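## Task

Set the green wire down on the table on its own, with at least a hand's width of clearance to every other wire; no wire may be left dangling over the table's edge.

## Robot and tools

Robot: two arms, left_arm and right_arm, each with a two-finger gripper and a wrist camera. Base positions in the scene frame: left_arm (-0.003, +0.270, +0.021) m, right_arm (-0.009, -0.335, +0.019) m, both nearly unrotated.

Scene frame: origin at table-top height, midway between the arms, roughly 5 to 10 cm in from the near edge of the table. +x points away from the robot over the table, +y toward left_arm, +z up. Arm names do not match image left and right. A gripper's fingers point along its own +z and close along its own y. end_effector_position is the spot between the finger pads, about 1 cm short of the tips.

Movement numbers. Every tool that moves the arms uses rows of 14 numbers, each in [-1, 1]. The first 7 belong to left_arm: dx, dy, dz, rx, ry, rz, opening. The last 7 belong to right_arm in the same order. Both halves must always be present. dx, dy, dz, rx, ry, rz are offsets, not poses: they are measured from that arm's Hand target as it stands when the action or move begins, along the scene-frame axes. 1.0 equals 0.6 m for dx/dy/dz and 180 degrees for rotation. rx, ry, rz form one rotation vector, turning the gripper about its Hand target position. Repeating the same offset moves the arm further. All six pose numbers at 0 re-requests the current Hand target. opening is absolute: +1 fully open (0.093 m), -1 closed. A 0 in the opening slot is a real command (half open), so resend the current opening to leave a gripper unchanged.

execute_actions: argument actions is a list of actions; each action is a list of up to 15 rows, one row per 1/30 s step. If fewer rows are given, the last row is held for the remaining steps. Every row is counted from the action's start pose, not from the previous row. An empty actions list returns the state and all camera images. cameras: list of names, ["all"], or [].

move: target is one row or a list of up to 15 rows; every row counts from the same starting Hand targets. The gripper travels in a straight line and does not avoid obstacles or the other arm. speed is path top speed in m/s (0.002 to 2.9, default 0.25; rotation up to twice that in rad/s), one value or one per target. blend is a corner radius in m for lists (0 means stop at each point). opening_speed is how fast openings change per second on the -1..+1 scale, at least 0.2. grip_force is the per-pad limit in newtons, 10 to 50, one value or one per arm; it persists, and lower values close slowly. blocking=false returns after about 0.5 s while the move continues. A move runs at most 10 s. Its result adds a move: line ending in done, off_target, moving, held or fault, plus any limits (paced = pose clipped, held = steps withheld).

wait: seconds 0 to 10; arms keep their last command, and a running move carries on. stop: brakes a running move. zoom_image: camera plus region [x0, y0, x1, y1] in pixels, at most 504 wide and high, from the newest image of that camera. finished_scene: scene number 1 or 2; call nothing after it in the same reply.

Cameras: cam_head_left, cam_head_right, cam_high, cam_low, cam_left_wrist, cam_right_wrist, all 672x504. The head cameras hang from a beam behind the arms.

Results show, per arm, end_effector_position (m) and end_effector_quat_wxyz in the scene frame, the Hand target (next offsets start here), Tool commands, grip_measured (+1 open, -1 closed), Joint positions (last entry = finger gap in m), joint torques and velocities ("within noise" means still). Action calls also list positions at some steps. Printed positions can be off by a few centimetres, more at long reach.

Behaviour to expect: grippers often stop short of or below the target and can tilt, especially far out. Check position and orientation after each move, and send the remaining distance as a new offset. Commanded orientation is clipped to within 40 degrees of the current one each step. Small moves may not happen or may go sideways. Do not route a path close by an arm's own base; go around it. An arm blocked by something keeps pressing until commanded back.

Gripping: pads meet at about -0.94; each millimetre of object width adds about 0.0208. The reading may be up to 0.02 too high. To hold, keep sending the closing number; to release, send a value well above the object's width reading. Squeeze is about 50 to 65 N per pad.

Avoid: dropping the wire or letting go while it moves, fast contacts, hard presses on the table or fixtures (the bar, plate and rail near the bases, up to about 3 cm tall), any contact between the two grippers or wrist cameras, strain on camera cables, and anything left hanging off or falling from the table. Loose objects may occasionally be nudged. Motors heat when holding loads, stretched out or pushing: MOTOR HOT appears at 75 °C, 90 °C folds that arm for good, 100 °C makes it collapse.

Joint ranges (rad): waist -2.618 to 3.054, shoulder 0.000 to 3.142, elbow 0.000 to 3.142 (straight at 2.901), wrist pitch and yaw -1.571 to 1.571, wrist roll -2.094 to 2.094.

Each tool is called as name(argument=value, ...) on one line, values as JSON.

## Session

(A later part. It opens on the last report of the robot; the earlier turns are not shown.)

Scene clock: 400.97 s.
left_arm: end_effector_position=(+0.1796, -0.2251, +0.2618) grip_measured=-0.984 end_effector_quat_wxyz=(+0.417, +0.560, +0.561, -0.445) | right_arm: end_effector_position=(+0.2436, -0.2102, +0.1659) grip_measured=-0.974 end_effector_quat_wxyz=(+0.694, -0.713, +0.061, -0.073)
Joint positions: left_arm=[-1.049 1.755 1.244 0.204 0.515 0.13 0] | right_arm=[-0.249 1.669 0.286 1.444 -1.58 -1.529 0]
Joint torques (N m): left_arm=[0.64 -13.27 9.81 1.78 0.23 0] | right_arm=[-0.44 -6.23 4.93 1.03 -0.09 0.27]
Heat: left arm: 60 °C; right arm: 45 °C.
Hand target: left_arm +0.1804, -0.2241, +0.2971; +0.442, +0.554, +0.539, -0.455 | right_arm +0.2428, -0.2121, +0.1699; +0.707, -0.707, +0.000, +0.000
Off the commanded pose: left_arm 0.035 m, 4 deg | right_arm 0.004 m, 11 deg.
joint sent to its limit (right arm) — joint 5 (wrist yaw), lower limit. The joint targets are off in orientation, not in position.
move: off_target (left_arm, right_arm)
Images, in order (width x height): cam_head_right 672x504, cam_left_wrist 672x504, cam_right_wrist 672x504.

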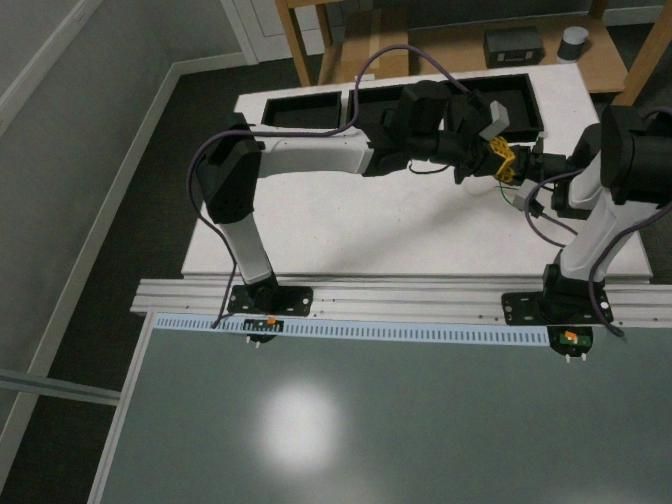

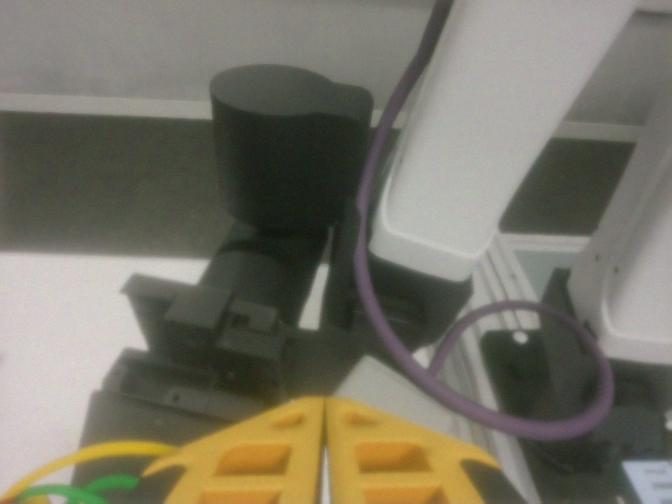

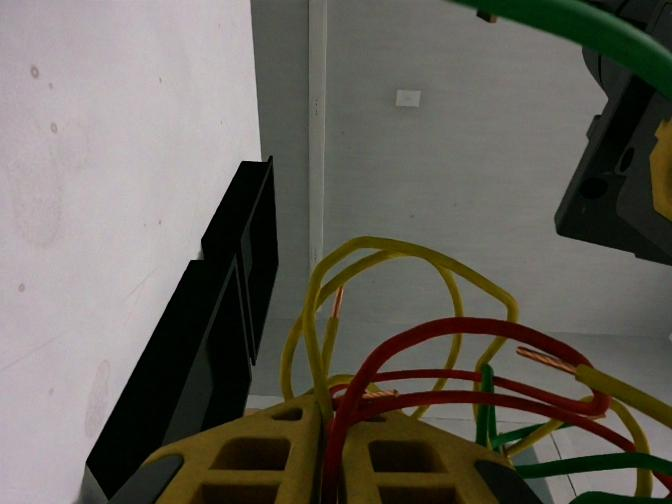

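move(target=[[0,0.12,-0.02,0,0,0,-1,0,0,0,0,0,0,-1]], cameras=["cam_left_wrist","cam_head_right","cam_right_wrist"], speed=0.05)

zoom_image(camera="cam_head_right", region=[420, 120, 560, 260])

Scene clock: 408.87 s.
left_arm: end_effector_position=(+0.1838, -0.1579, +0.2751) grip_measured=-0.984 end_effector_quat_wxyz=(+0.428, +0.551, +0.554, -0.454) | right_arm: end_effector_position=(+0.2436, -0.2102, +0.1659) grip_measured=-0.974 end_effector_quat_wxyz=(+0.694, -0.713, +0.061, -0.073)
Joint positions: left_arm=[-0.938 1.536 1.032 0.221 0.621 0.144 0] | right_arm=[-0.249 1.669 0.286 1.444 -1.58 -1.529 0]
Joint torques (N m): left_arm=[1.06 -10.77 5.41 1.88 0.26 0.16] | right_arm=[-0.28 -6.26 4.86 1.03 -0.1 0.27]
Heat: left arm: 63 °C; right arm: 45 °C.
Hand target: left_arm +0.1804, -0.1521, +0.2850; +0.442, +0.554, +0.539, -0.455 | right_arm +0.2428, -0.2121, +0.1699; +0.707, -0.707, +0.000, +0.000
Off the commanded pose: left_arm 0.012 m, 2 deg | right_arm 0.004 m, 11 deg.
joint sent to its limit (right arm) — joint 5 (wrist yaw), lower limit. The joint targets are off in orientation, not in position.
move: off_target (left_arm, right_arm)
Images, in order (width x height): cam_head_right 672x504, cam_left_wrist 672x504, cam_right_wrist 672x504.

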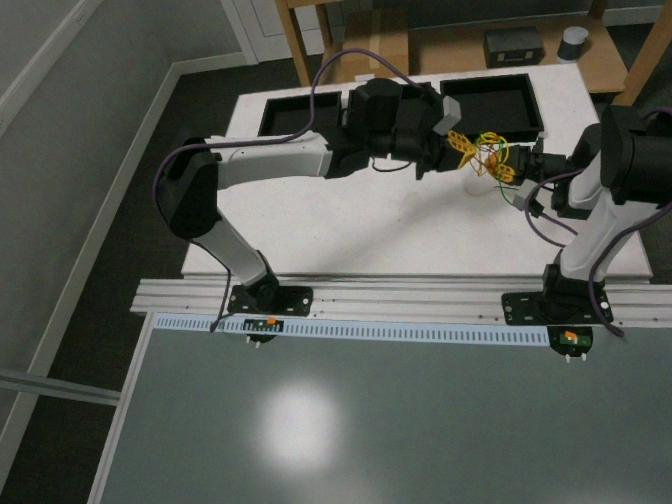

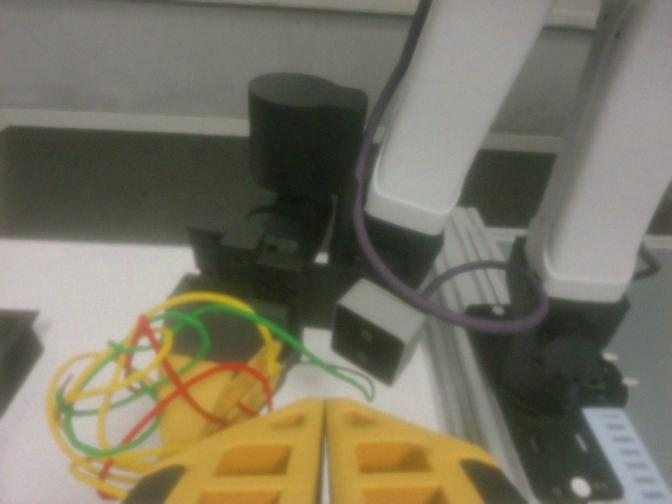

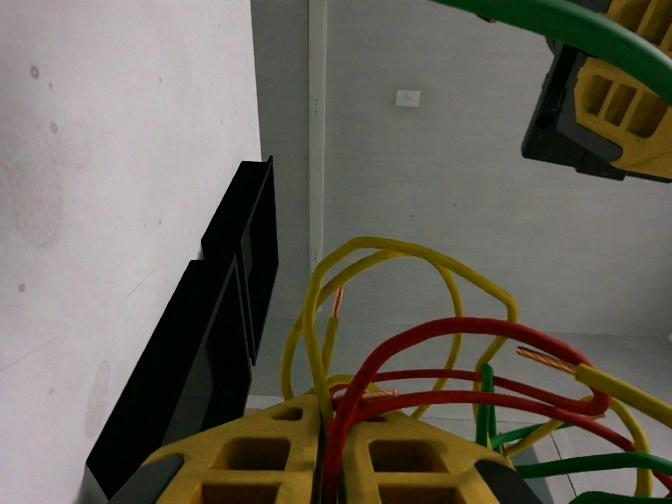

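Scaled by 3.600 from the camera's 672x504 image, which has a finer 960x720 frame.

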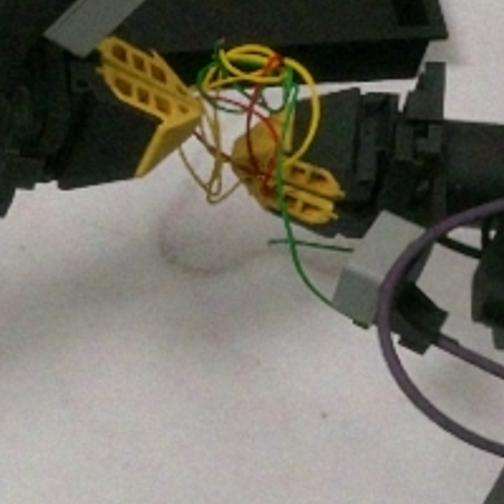

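move(target=[[0.008,0.07,0.12,0.1,0.1,0.13,-1,0,0,0,0,0,0,-1],[0.008,0.0,0.12,0.345,0.335,0.42,0.2,0,0,0,0,0,0,-1]], cameras=["cam_left_wrist","cam_head_right","cam_head_left","cam_right_wrist"], speed=0.25)

zoom_image(camera="cam_head_right", region=[420, 100, 580, 260])

Scene clock: 440.40 s.
left_arm: end_effector_position=(+0.1827, -0.1489, +0.3571) grip_measured=+0.198 end_effector_quat_wxyz=(+0.131, +0.009, +0.952, -0.276) | right_arm: end_effector_position=(+0.2436, -0.2102, +0.1659) grip_measured=-0.974 end_effector_quat_wxyz=(+0.694, -0.713, +0.061, -0.073)
Joint positions: left_arm=[-1.157 2.102 2.722 -1.572 -0.03 -1.142 0.055] | right_arm=[-0.249 1.669 0.286 1.444 -1.58 -1.529 0]
Joint torques (N m): left_arm=[1.01 -8.76 6.78 1.26 -0.07 -0.1] | right_arm=[-0.4 -6.26 4.9 1.04 -0.09 0.28]
Heat: left arm: 63 °C; right arm: 44 °C.
Hand target: left_arm +0.1852, -0.1521, +0.3571; -0.001, -0.001, +1.000, +0.001 | right_arm +0.2428, -0.2121, +0.1699; +0.707, -0.707, +0.000, +0.000
Off the commanded pose: left_arm 0.004 m, 36 deg | right_arm 0.004 m, 11 deg.
joint sent to its limit (left arm) — joint 4 (wrist pitch), lower limit. The joint targets are off in orientation, not in position.
joint sent to its limit (right arm) — joint 5 (wrist yaw), lower limit. The joint targets are off in orientation, not in position.
move: off_target (left_arm, right_arm); target 2's new opening was sent with left_arm's hand 0.004 m and 36 deg from that target
Images, in order (width x height): cam_head_left 672x504, cam_head_right 672x504, cam_left_wrist 672x504, cam_right_wrist 672x504.

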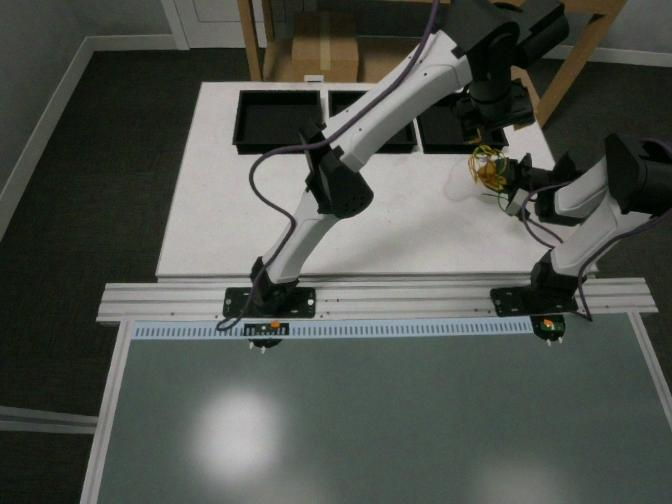

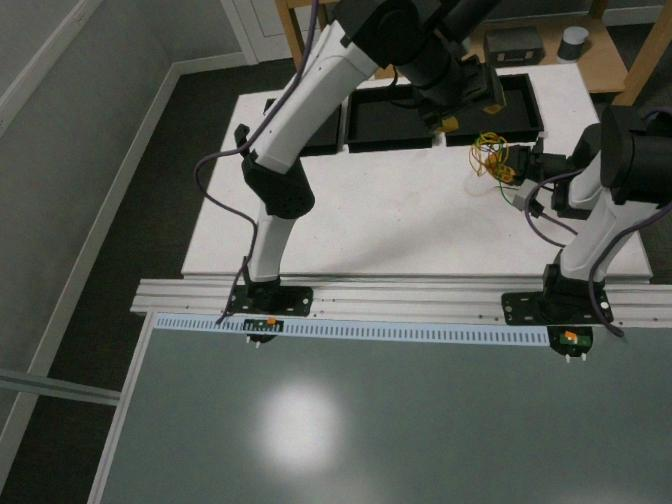

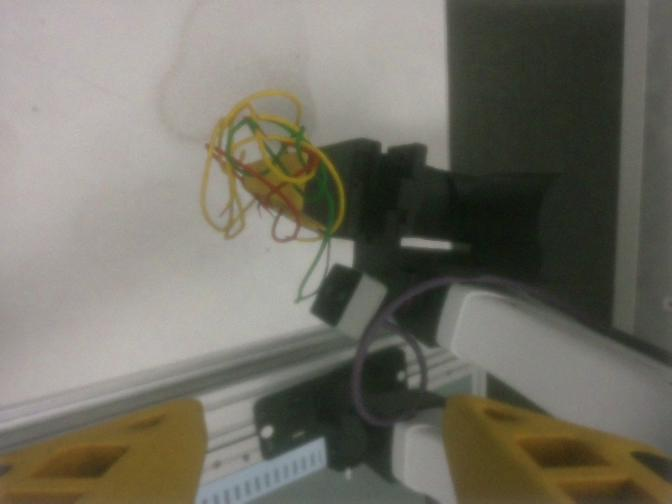

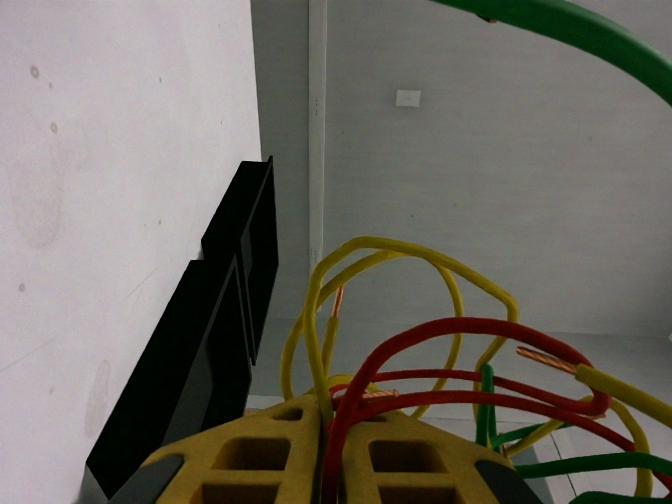

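Scaled by 3.150 from the camera's 672x504 image, which has a finer 960x720 frame.

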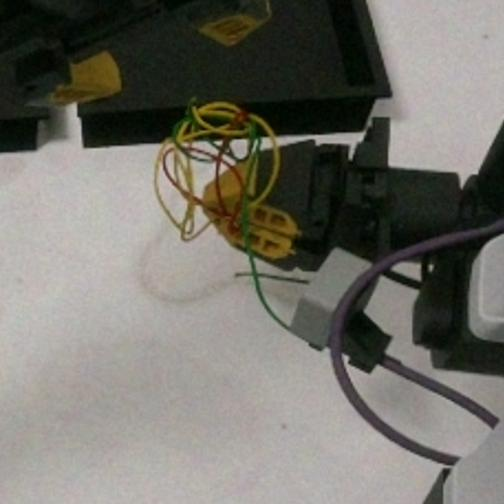

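move(target=[[0.016,-0.088,-0.145,0,0,0,0.2,0,0,0,0,0,0,-1]], cameras=["cam_left_wrist","cam_head_right","cam_head_left","cam_right_wrist"], speed=0.15)

zoom_image(camera="cam_head_left", region=[420, 100, 560, 240])

zoom_image(camera="cam_head_right", region=[420, 100, 580, 260])

Scene clock: 460.10 s.
left_arm: end_effector_position=(+0.1973, -0.1979, +0.2693) grip_measured=+0.199 end_effector_quat_wxyz=(+0.098, +0.004, +0.972, -0.212) | right_arm: end_effector_position=(+0.2436, -0.2102, +0.1659) grip_measured=-0.974 end_effector_quat_wxyz=(+0.694, -0.713, +0.061, -0.073)
Joint positions: left_arm=[-1.165 2.367 2.838 -1.573 -0.027 -1.164 0.055] | right_arm=[-0.249 1.669 0.286 1.444 -1.58 -1.529 0]
Joint torques (N m): left_arm=[0.01 -11.43 7.31 1.01 0.03 -0.05] | right_arm=[-0.43 -6.26 4.94 1.04 -0.08 0.28]
Heat: left arm: 63 °C; right arm: 44 °C.
Hand target: left_arm +0.1948, -0.2049, +0.2701; -0.001, -0.001, +1.000, +0.001 | right_arm +0.2428, -0.2121, +0.1699; +0.707, -0.707, +0.000, +0.000
Off the commanded pose: left_arm 0.008 m, 27 deg | right_arm 0.004 m, 11 deg.
elbow stopped short (left arm): the move would have taken joint 3 (elbow) straighter than the controller allows.
joint sent to its limit (right arm) — joint 5 (wrist yaw), lower limit. The joint targets are off in orientation, not in position.
move: off_target (left_arm, right_arm)
Images, in order (width x height): cam_head_left 672x504, cam_head_right 672x504, cam_left_wrist 672x504, cam_right_wrist 672x504.

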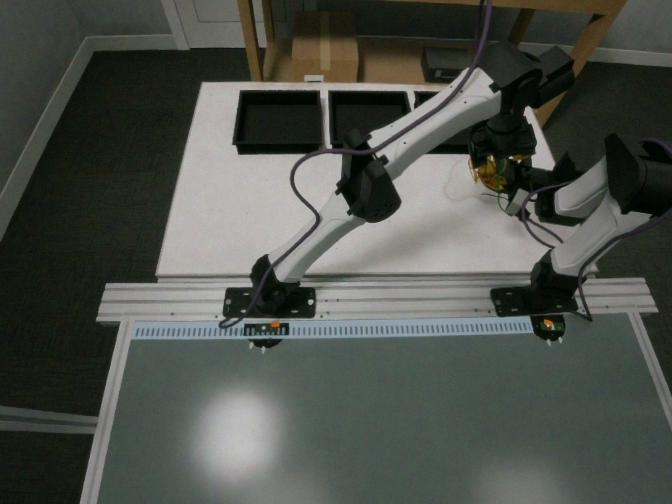

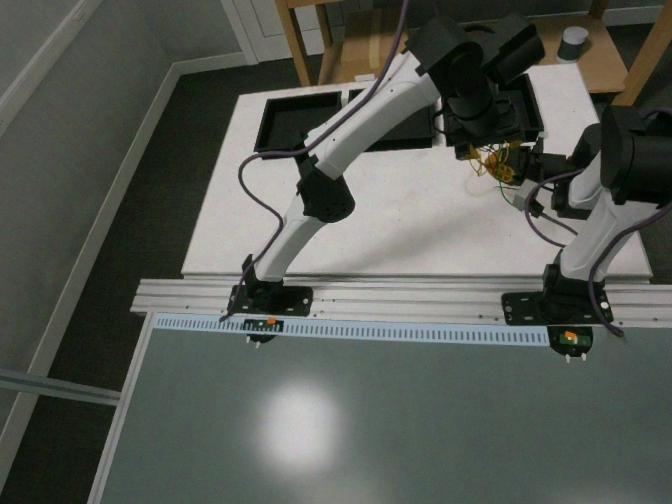

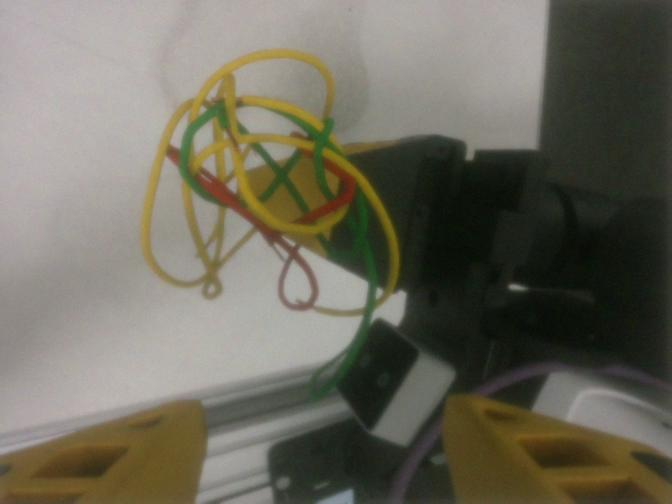

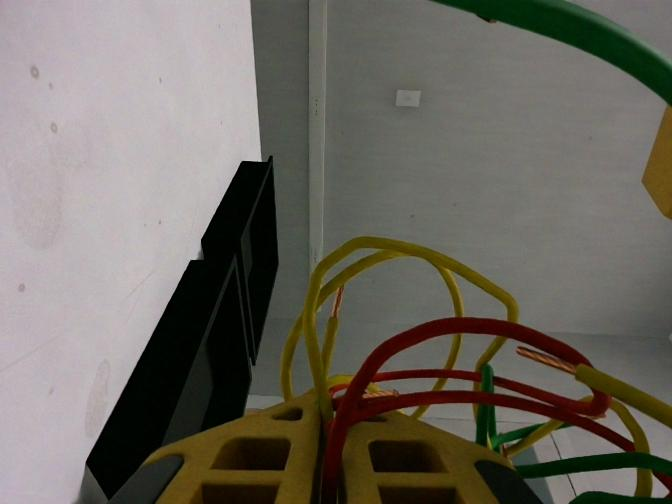

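Scaled by 3.600 from the camera's 672x504 image, which has a finer 960x720 frame.

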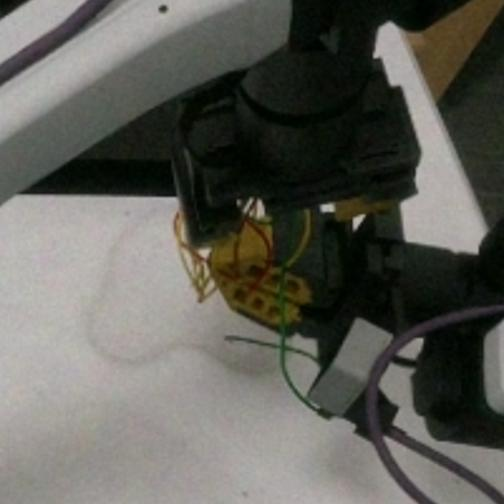

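Scaled by 3.150 from the camera's 672x504 image, which has a finer 960x720 frame.

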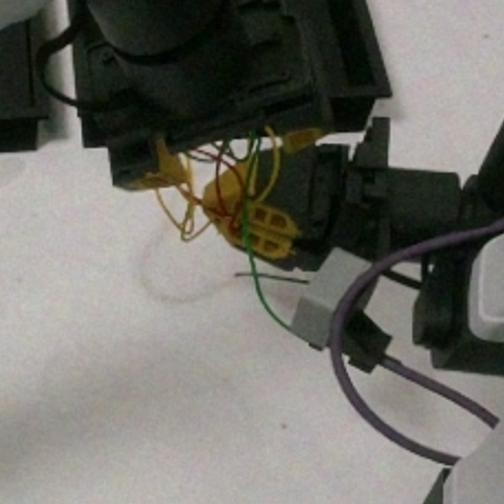

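move(target=[[0.0,0.1,0.15,0,0,0,0.2,0,0,0,0,0,0,-1],[0.0,0.4,0.15,0,0,0,0.2,0.03,0.03,0.15,-0.472,0.196,-0.196,-1]], cameras=["cam_head_right","cam_head_left","cam_right_wrist","cam_low"], speed=0.2)

zoom_image(camera="cam_head_left", region=[380, 60, 580, 240])

zoom_image(camera="cam_low", region=[280, 150, 460, 300])

Scene clock: 501.03 s.
left_arm: end_effector_position=(+0.1961, +0.0282, +0.3570) grip_measured=+0.199 end_effector_quat_wxyz=(+0.147, -0.008, +0.969, -0.200) | right_arm: end_effector_position=(+0.2610, -0.1936, +0.2523) grip_measured=-0.974 end_effector_quat_wxyz=(-0.070, +0.921, -0.379, +0.054)
Joint positions: left_arm=[-0.872 1.536 2.041 -1.574 0.01 -0.905 0.055] | right_arm=[0.4 1.58 1.741 -1.54 -0.031 -1.906 0]
Joint torques (N m): left_arm=[0.85 -7.71 3.66 1.08 -0.27 0.16] | right_arm=[0.77 -5.57 9.76 0.43 -0.03 0.07]
Heat: left arm: 69 °C; right arm: 44 °C.
Hand target: left_arm +0.1947, +0.0351, +0.3601; -0.001, -0.001, +1.000, +0.001 | right_arm +0.2608, -0.1941, +0.2598; +0.001, +0.923, -0.384, +0.000
Off the commanded pose: left_arm 0.008 m, 29 deg | right_arm 0.008 m, 10 deg.
elbow stopped short (left arm): the move would have taken joint 3 (elbow) straighter than the controller allows.
joint sent to its limit (left arm) — joint 4 (wrist pitch), lower limit. The joint targets are off in orientation, not in position.
joint sent to its limit (right arm) — joint 4 (wrist pitch), lower limit. The joint targets are off in orientation, not in position.
move: off_target (left_arm, right_arm); limits=paced
Images, in order (width x height): cam_head_left 672x504, cam_head_right 672x504, cam_low 672x504, cam_right_wrist 672x504.

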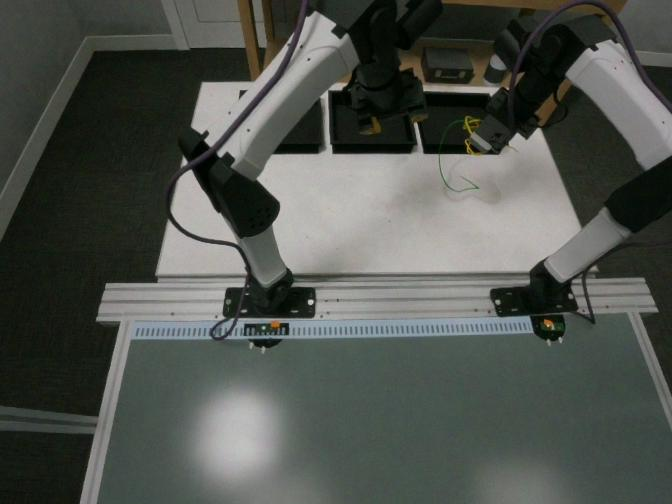

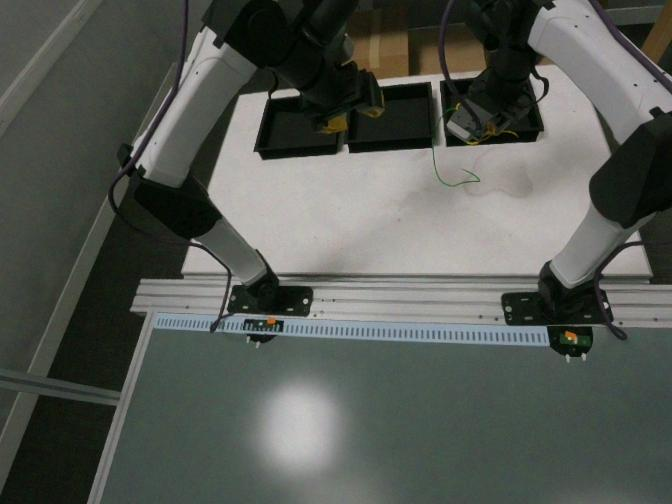

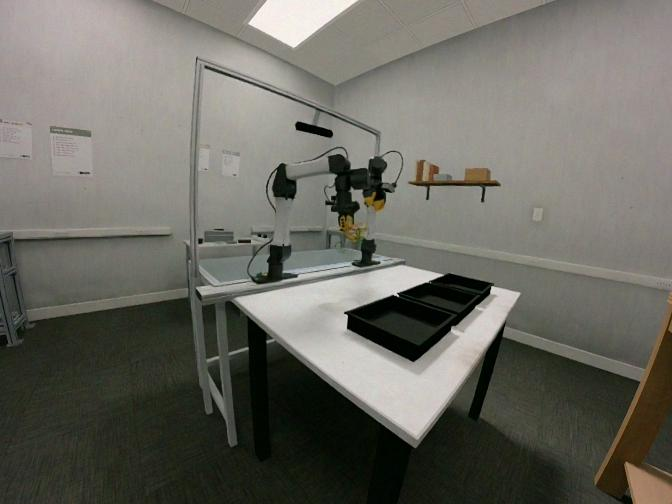

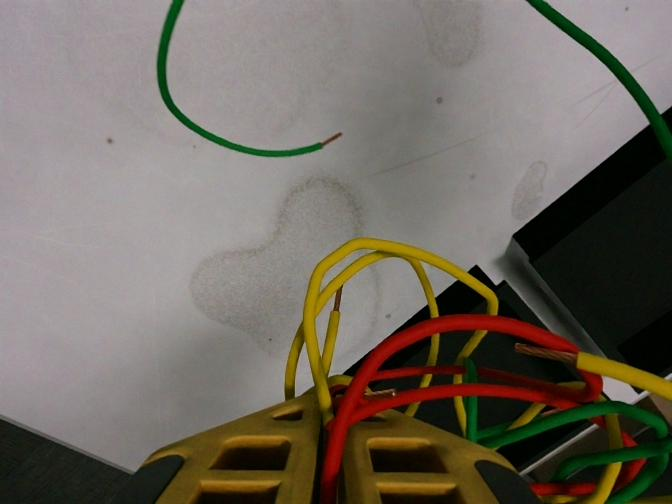

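Scaled by 2.520 from the camera's 672x504 image, which has a finer 960x720 frame.

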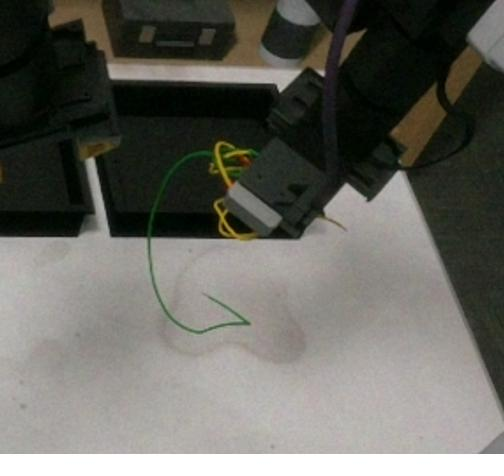

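Scaled by 2.800 from the camera's 672x504 image, which has a finer 960x720 frame.

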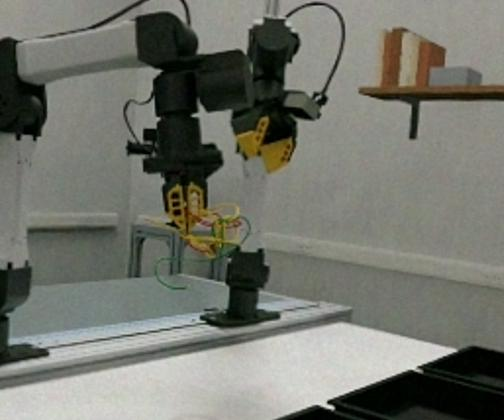

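move(target=[[0.03,-0.2,-0.05,0,0,0,0.4,0,0,0,0,0,0,-1]], cameras=["cam_head_right","cam_head_left","cam_left_wrist"], speed=0.2)

zoom_image(camera="cam_head_left", region=[380, 60, 580, 240])

zoom_image(camera="cam_head_right", region=[380, 60, 580, 240])

Scene clock: 517.33 s.
left_arm: end_effector_position=(+0.2124, -0.0789, +0.3272) grip_measured=+0.399 end_effector_quat_wxyz=(+0.120, +0.005, +0.974, -0.190) | right_arm: end_effector_position=(+0.2607, -0.1951, +0.2521) grip_measured=-0.974 end_effector_quat_wxyz=(-0.066, +0.921, -0.380, +0.056)
Joint positions: left_arm=[-1.018 1.923 2.382 -1.578 -0.019 -1.018 0.064] | right_arm=[0.4 1.58 1.741 -1.543 -0.024 -1.905 0]
Joint torques (N m): left_arm=[0.27 -8.02 7.49 1.1 -0.08 -0.12] | right_arm=[0.81 -5.55 9.78 0.44 -0.05 0.06]
Heat: left arm: 65 °C; right arm: 44 °C.
Hand target: left_arm +0.2127, -0.0849, +0.3300; -0.001, -0.001, +1.000, +0.001 | right_arm +0.2609, -0.1941, +0.2598; +0.001, +0.923, -0.384, +0.000
Off the commanded pose: left_arm 0.007 m, 26 deg | right_arm 0.008 m, 10 deg.
joint read past its limit (left arm) — joint 4 (wrist pitch), lower limit.
joint sent to its limit (left arm) — joint 4 (wrist pitch), lower limit. The joint targets are off in orientation, not in position.
joint sent to its limit (right arm) — joint 4 (wrist pitch), lower limit. The joint targets are off in orientation, not in position.
move: off_target (left_arm, right_arm)
Images, in order (width x height): cam_head_left 672x504, cam_head_right 672x504, cam_left_wrist 672x504.

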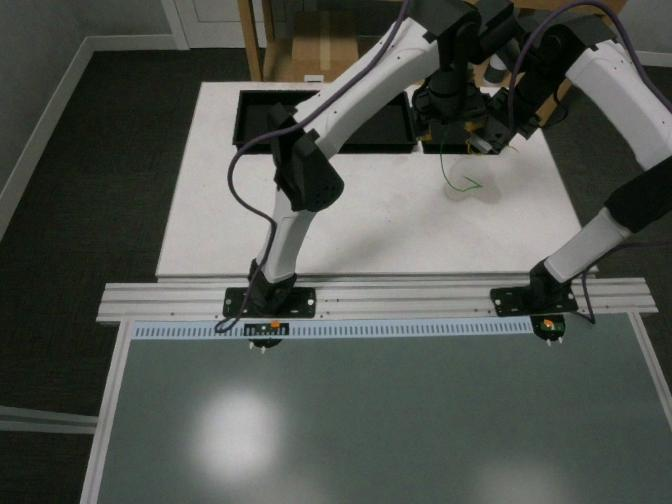

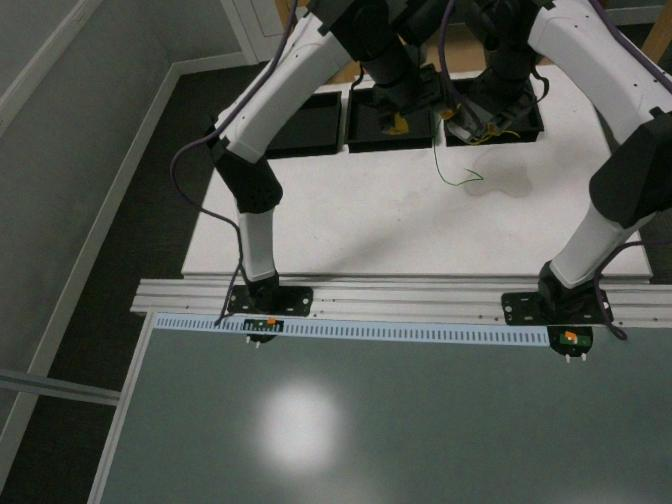

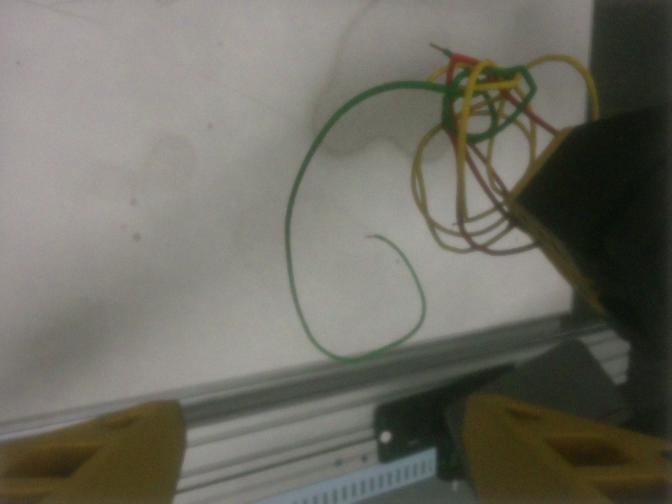

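Scaled by 2.520 from the camera's 672x504 image, which has a finer 960x720 frame.

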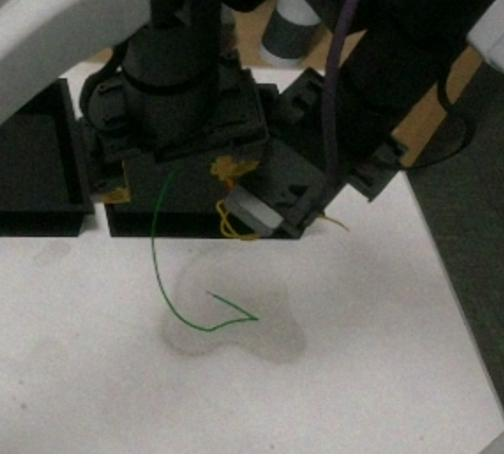

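Scaled by 2.520 from the camera's 672x504 image, which has a finer 960x720 frame.

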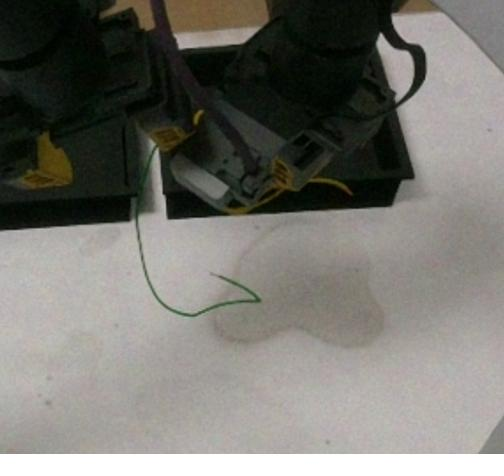

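move(target=[[0.015,-0.03,-0.13,0,0,0,0.4,0,0,0,0,0,0,-1]], cameras=["cam_head_right","cam_head_left","cam_left_wrist"], speed=0.15)

zoom_image(camera="cam_head_left", region=[380, 60, 580, 240])

zoom_image(camera="cam_head_right", region=[380, 60, 580, 240])

Scene clock: 532.73 s.
left_arm: end_effector_position=(+0.2208, -0.0928, +0.2993) grip_measured=+0.399 end_effector_quat_wxyz=(+0.103, -0.002, +0.981, -0.166) | right_arm: end_effector_position=(+0.2637, -0.2213, +0.2481) grip_measured=-0.974 end_effector_quat_wxyz=(+0.006, +0.922, -0.376, +0.091)
Joint positions: left_arm=[-1.016 1.997 2.382 -1.564 -0.017 -1.031 0.064] | right_arm=[0.4 1.596 1.741 -1.586 0.124 -1.923 0]
Joint torques (N m): left_arm=[-0.18 -2.41 2 0.8 -0.01 -0.09] | right_arm=[1.26 -7.36 9.65 0.76 -1.22 0.11]
Heat: left arm: 63 °C; right arm: 44 °C.
Hand target: left_arm +0.2216, -0.1029, +0.2521; -0.001, -0.001, +1.000, +0.001 | right_arm +0.2609, -0.1941, +0.2598; +0.001, +0.923, -0.384, +0.000
Off the commanded pose: left_arm 0.048 m, 23 deg | right_arm 0.030 m, 11 deg.
joint read past its limit (right arm) — joint 4 (wrist pitch), lower limit.
joint sent to its limit (left arm) — joint 4 (wrist pitch), lower limit. The joint targets are off in position and orientation.
joint sent to its limit (right arm) — joint 4 (wrist pitch), lower limit. The joint targets are off in orientation, not in position.
move: off_target (left_arm, right_arm)
Images, in order (width x height): cam_head_left 672x504, cam_head_right 672x504, cam_left_wrist 672x504.

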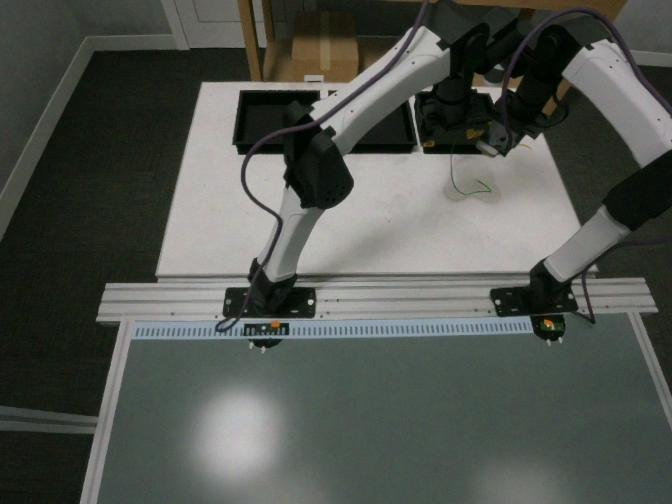

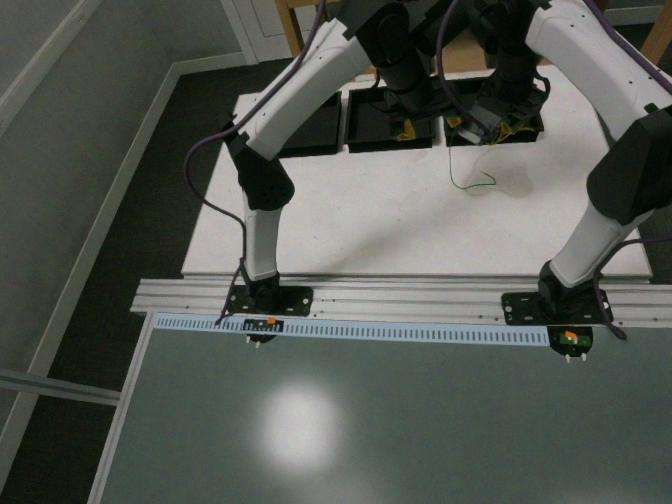

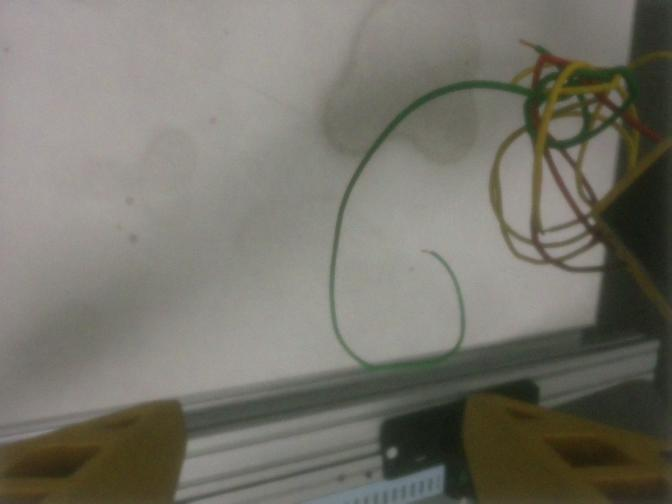

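Scaled by 2.520 from the camera's 672x504 image, which has a finer 960x720 frame.

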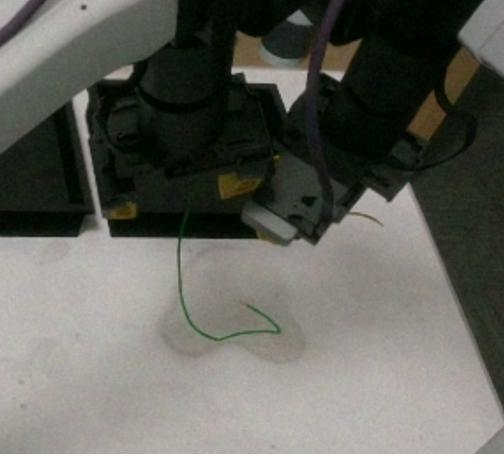

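Scaled by 2.520 from the camera's 672x504 image, which has a finer 960x720 frame.

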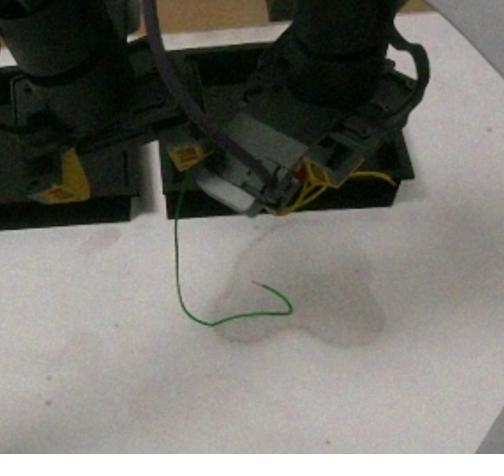

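move(target=[[0.0,0.1,0.15,0,0,0,0.4,0,0,0,0,0,0,-1],[0.0,0.45,0.15,0,0,0,0.4,-0.07,0.0,-0.1,0,0,0,-1],[0.0,0.45,0.15,0,0,0,0.4,-0.07,0.0,-0.33,0,0,0,-1]], cameras=["cam_head_right","cam_head_left","cam_right_wrist","cam_low"], speed=0.15)

zoom_image(camera="cam_head_left", region=[380, 100, 580, 280])

zoom_image(camera="cam_low", region=[280, 180, 460, 330])

Scene clock: 550.53 s.
left_arm: end_effector_position=(+0.2241, +0.1639, +0.3425) grip_measured=+0.399 end_effector_quat_wxyz=(+0.212, -0.009, +0.971, -0.112) | right_arm: end_effector_position=(+0.2214, -0.1969, +0.0668) grip_measured=-0.974 end_effector_quat_wxyz=(+0.003, +0.924, -0.381, +0.007)
Joint positions: left_arm=[-0.429 1.292 1.787 -1.576 0.007 -0.463 0.064] | right_arm=[0.484 1.588 1.013 -0.976 -0.003 -1.825 0]
Joint torques (N m): left_arm=[0.55 -4.31 3.82 1.05 -0.17 0.12] | right_arm=[0.84 -5 6.08 0.4 -0.22 0.05]
Heat: left arm: 58 °C; right arm: 44 °C.
Hand target: left_arm +0.2217, +0.1671, +0.3420; -0.001, -0.001, +1.000, +0.001 | right_arm +0.2190, -0.1941, +0.0619; +0.001, +0.923, -0.384, +0.000
Off the commanded pose: left_arm 0.004 m, 28 deg | right_arm 0.006 m, 1 deg.
joint sent to its limit (left arm) — joint 4 (wrist pitch), lower limit. The joint targets are off in orientation, not in position.
move: off_target (left_arm)
Images, in order (width x height): cam_head_left 672x504, cam_head_right 672x504, cam_low 672x504, cam_right_wrist 672x504.

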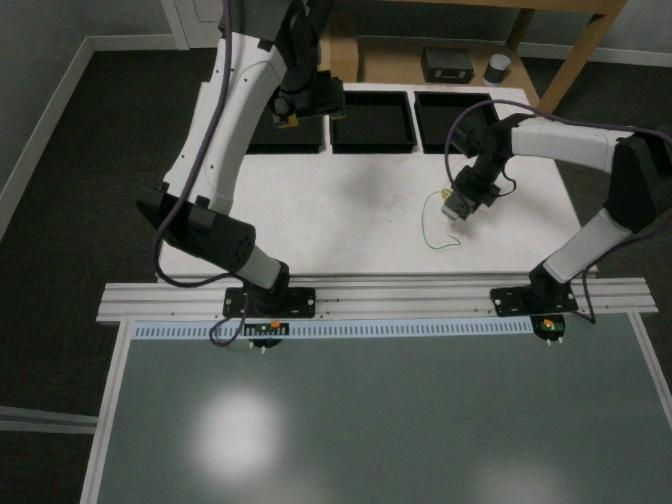

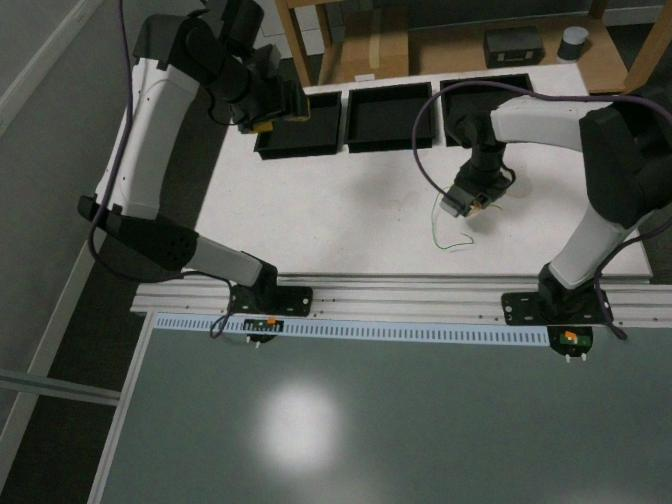

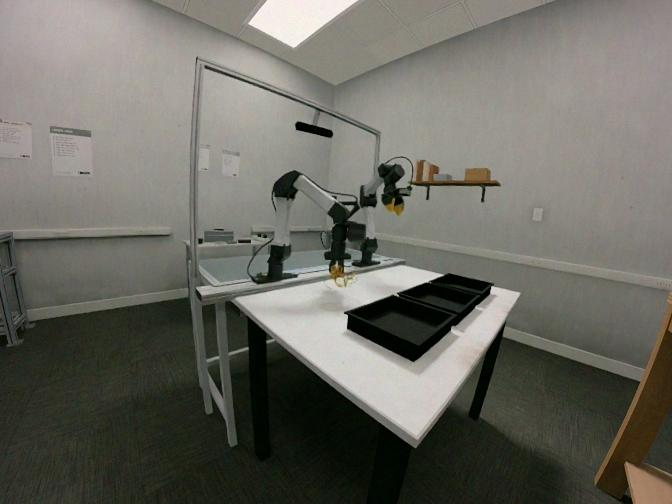

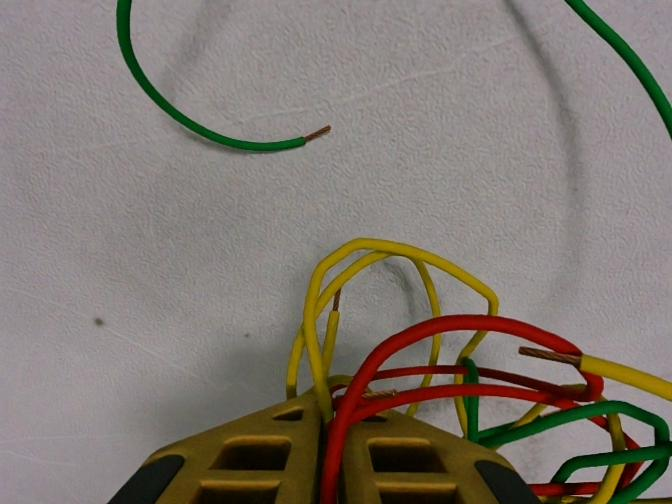

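Scaled by 2.520 from the camera's 672x504 image, which has a finer 960x720 frame.

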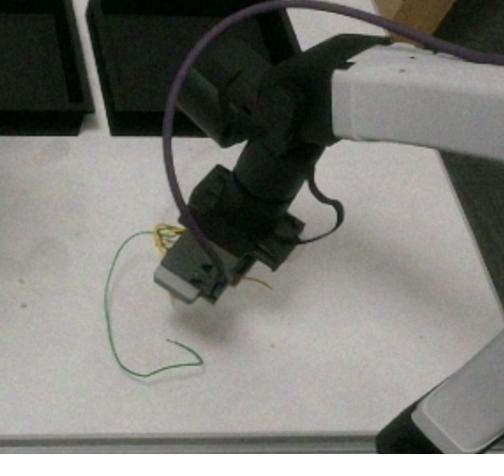

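Scaled by 2.800 from the camera's 672x504 image, which has a finer 960x720 frame.

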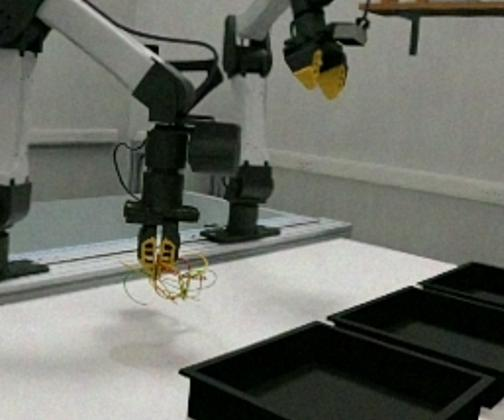

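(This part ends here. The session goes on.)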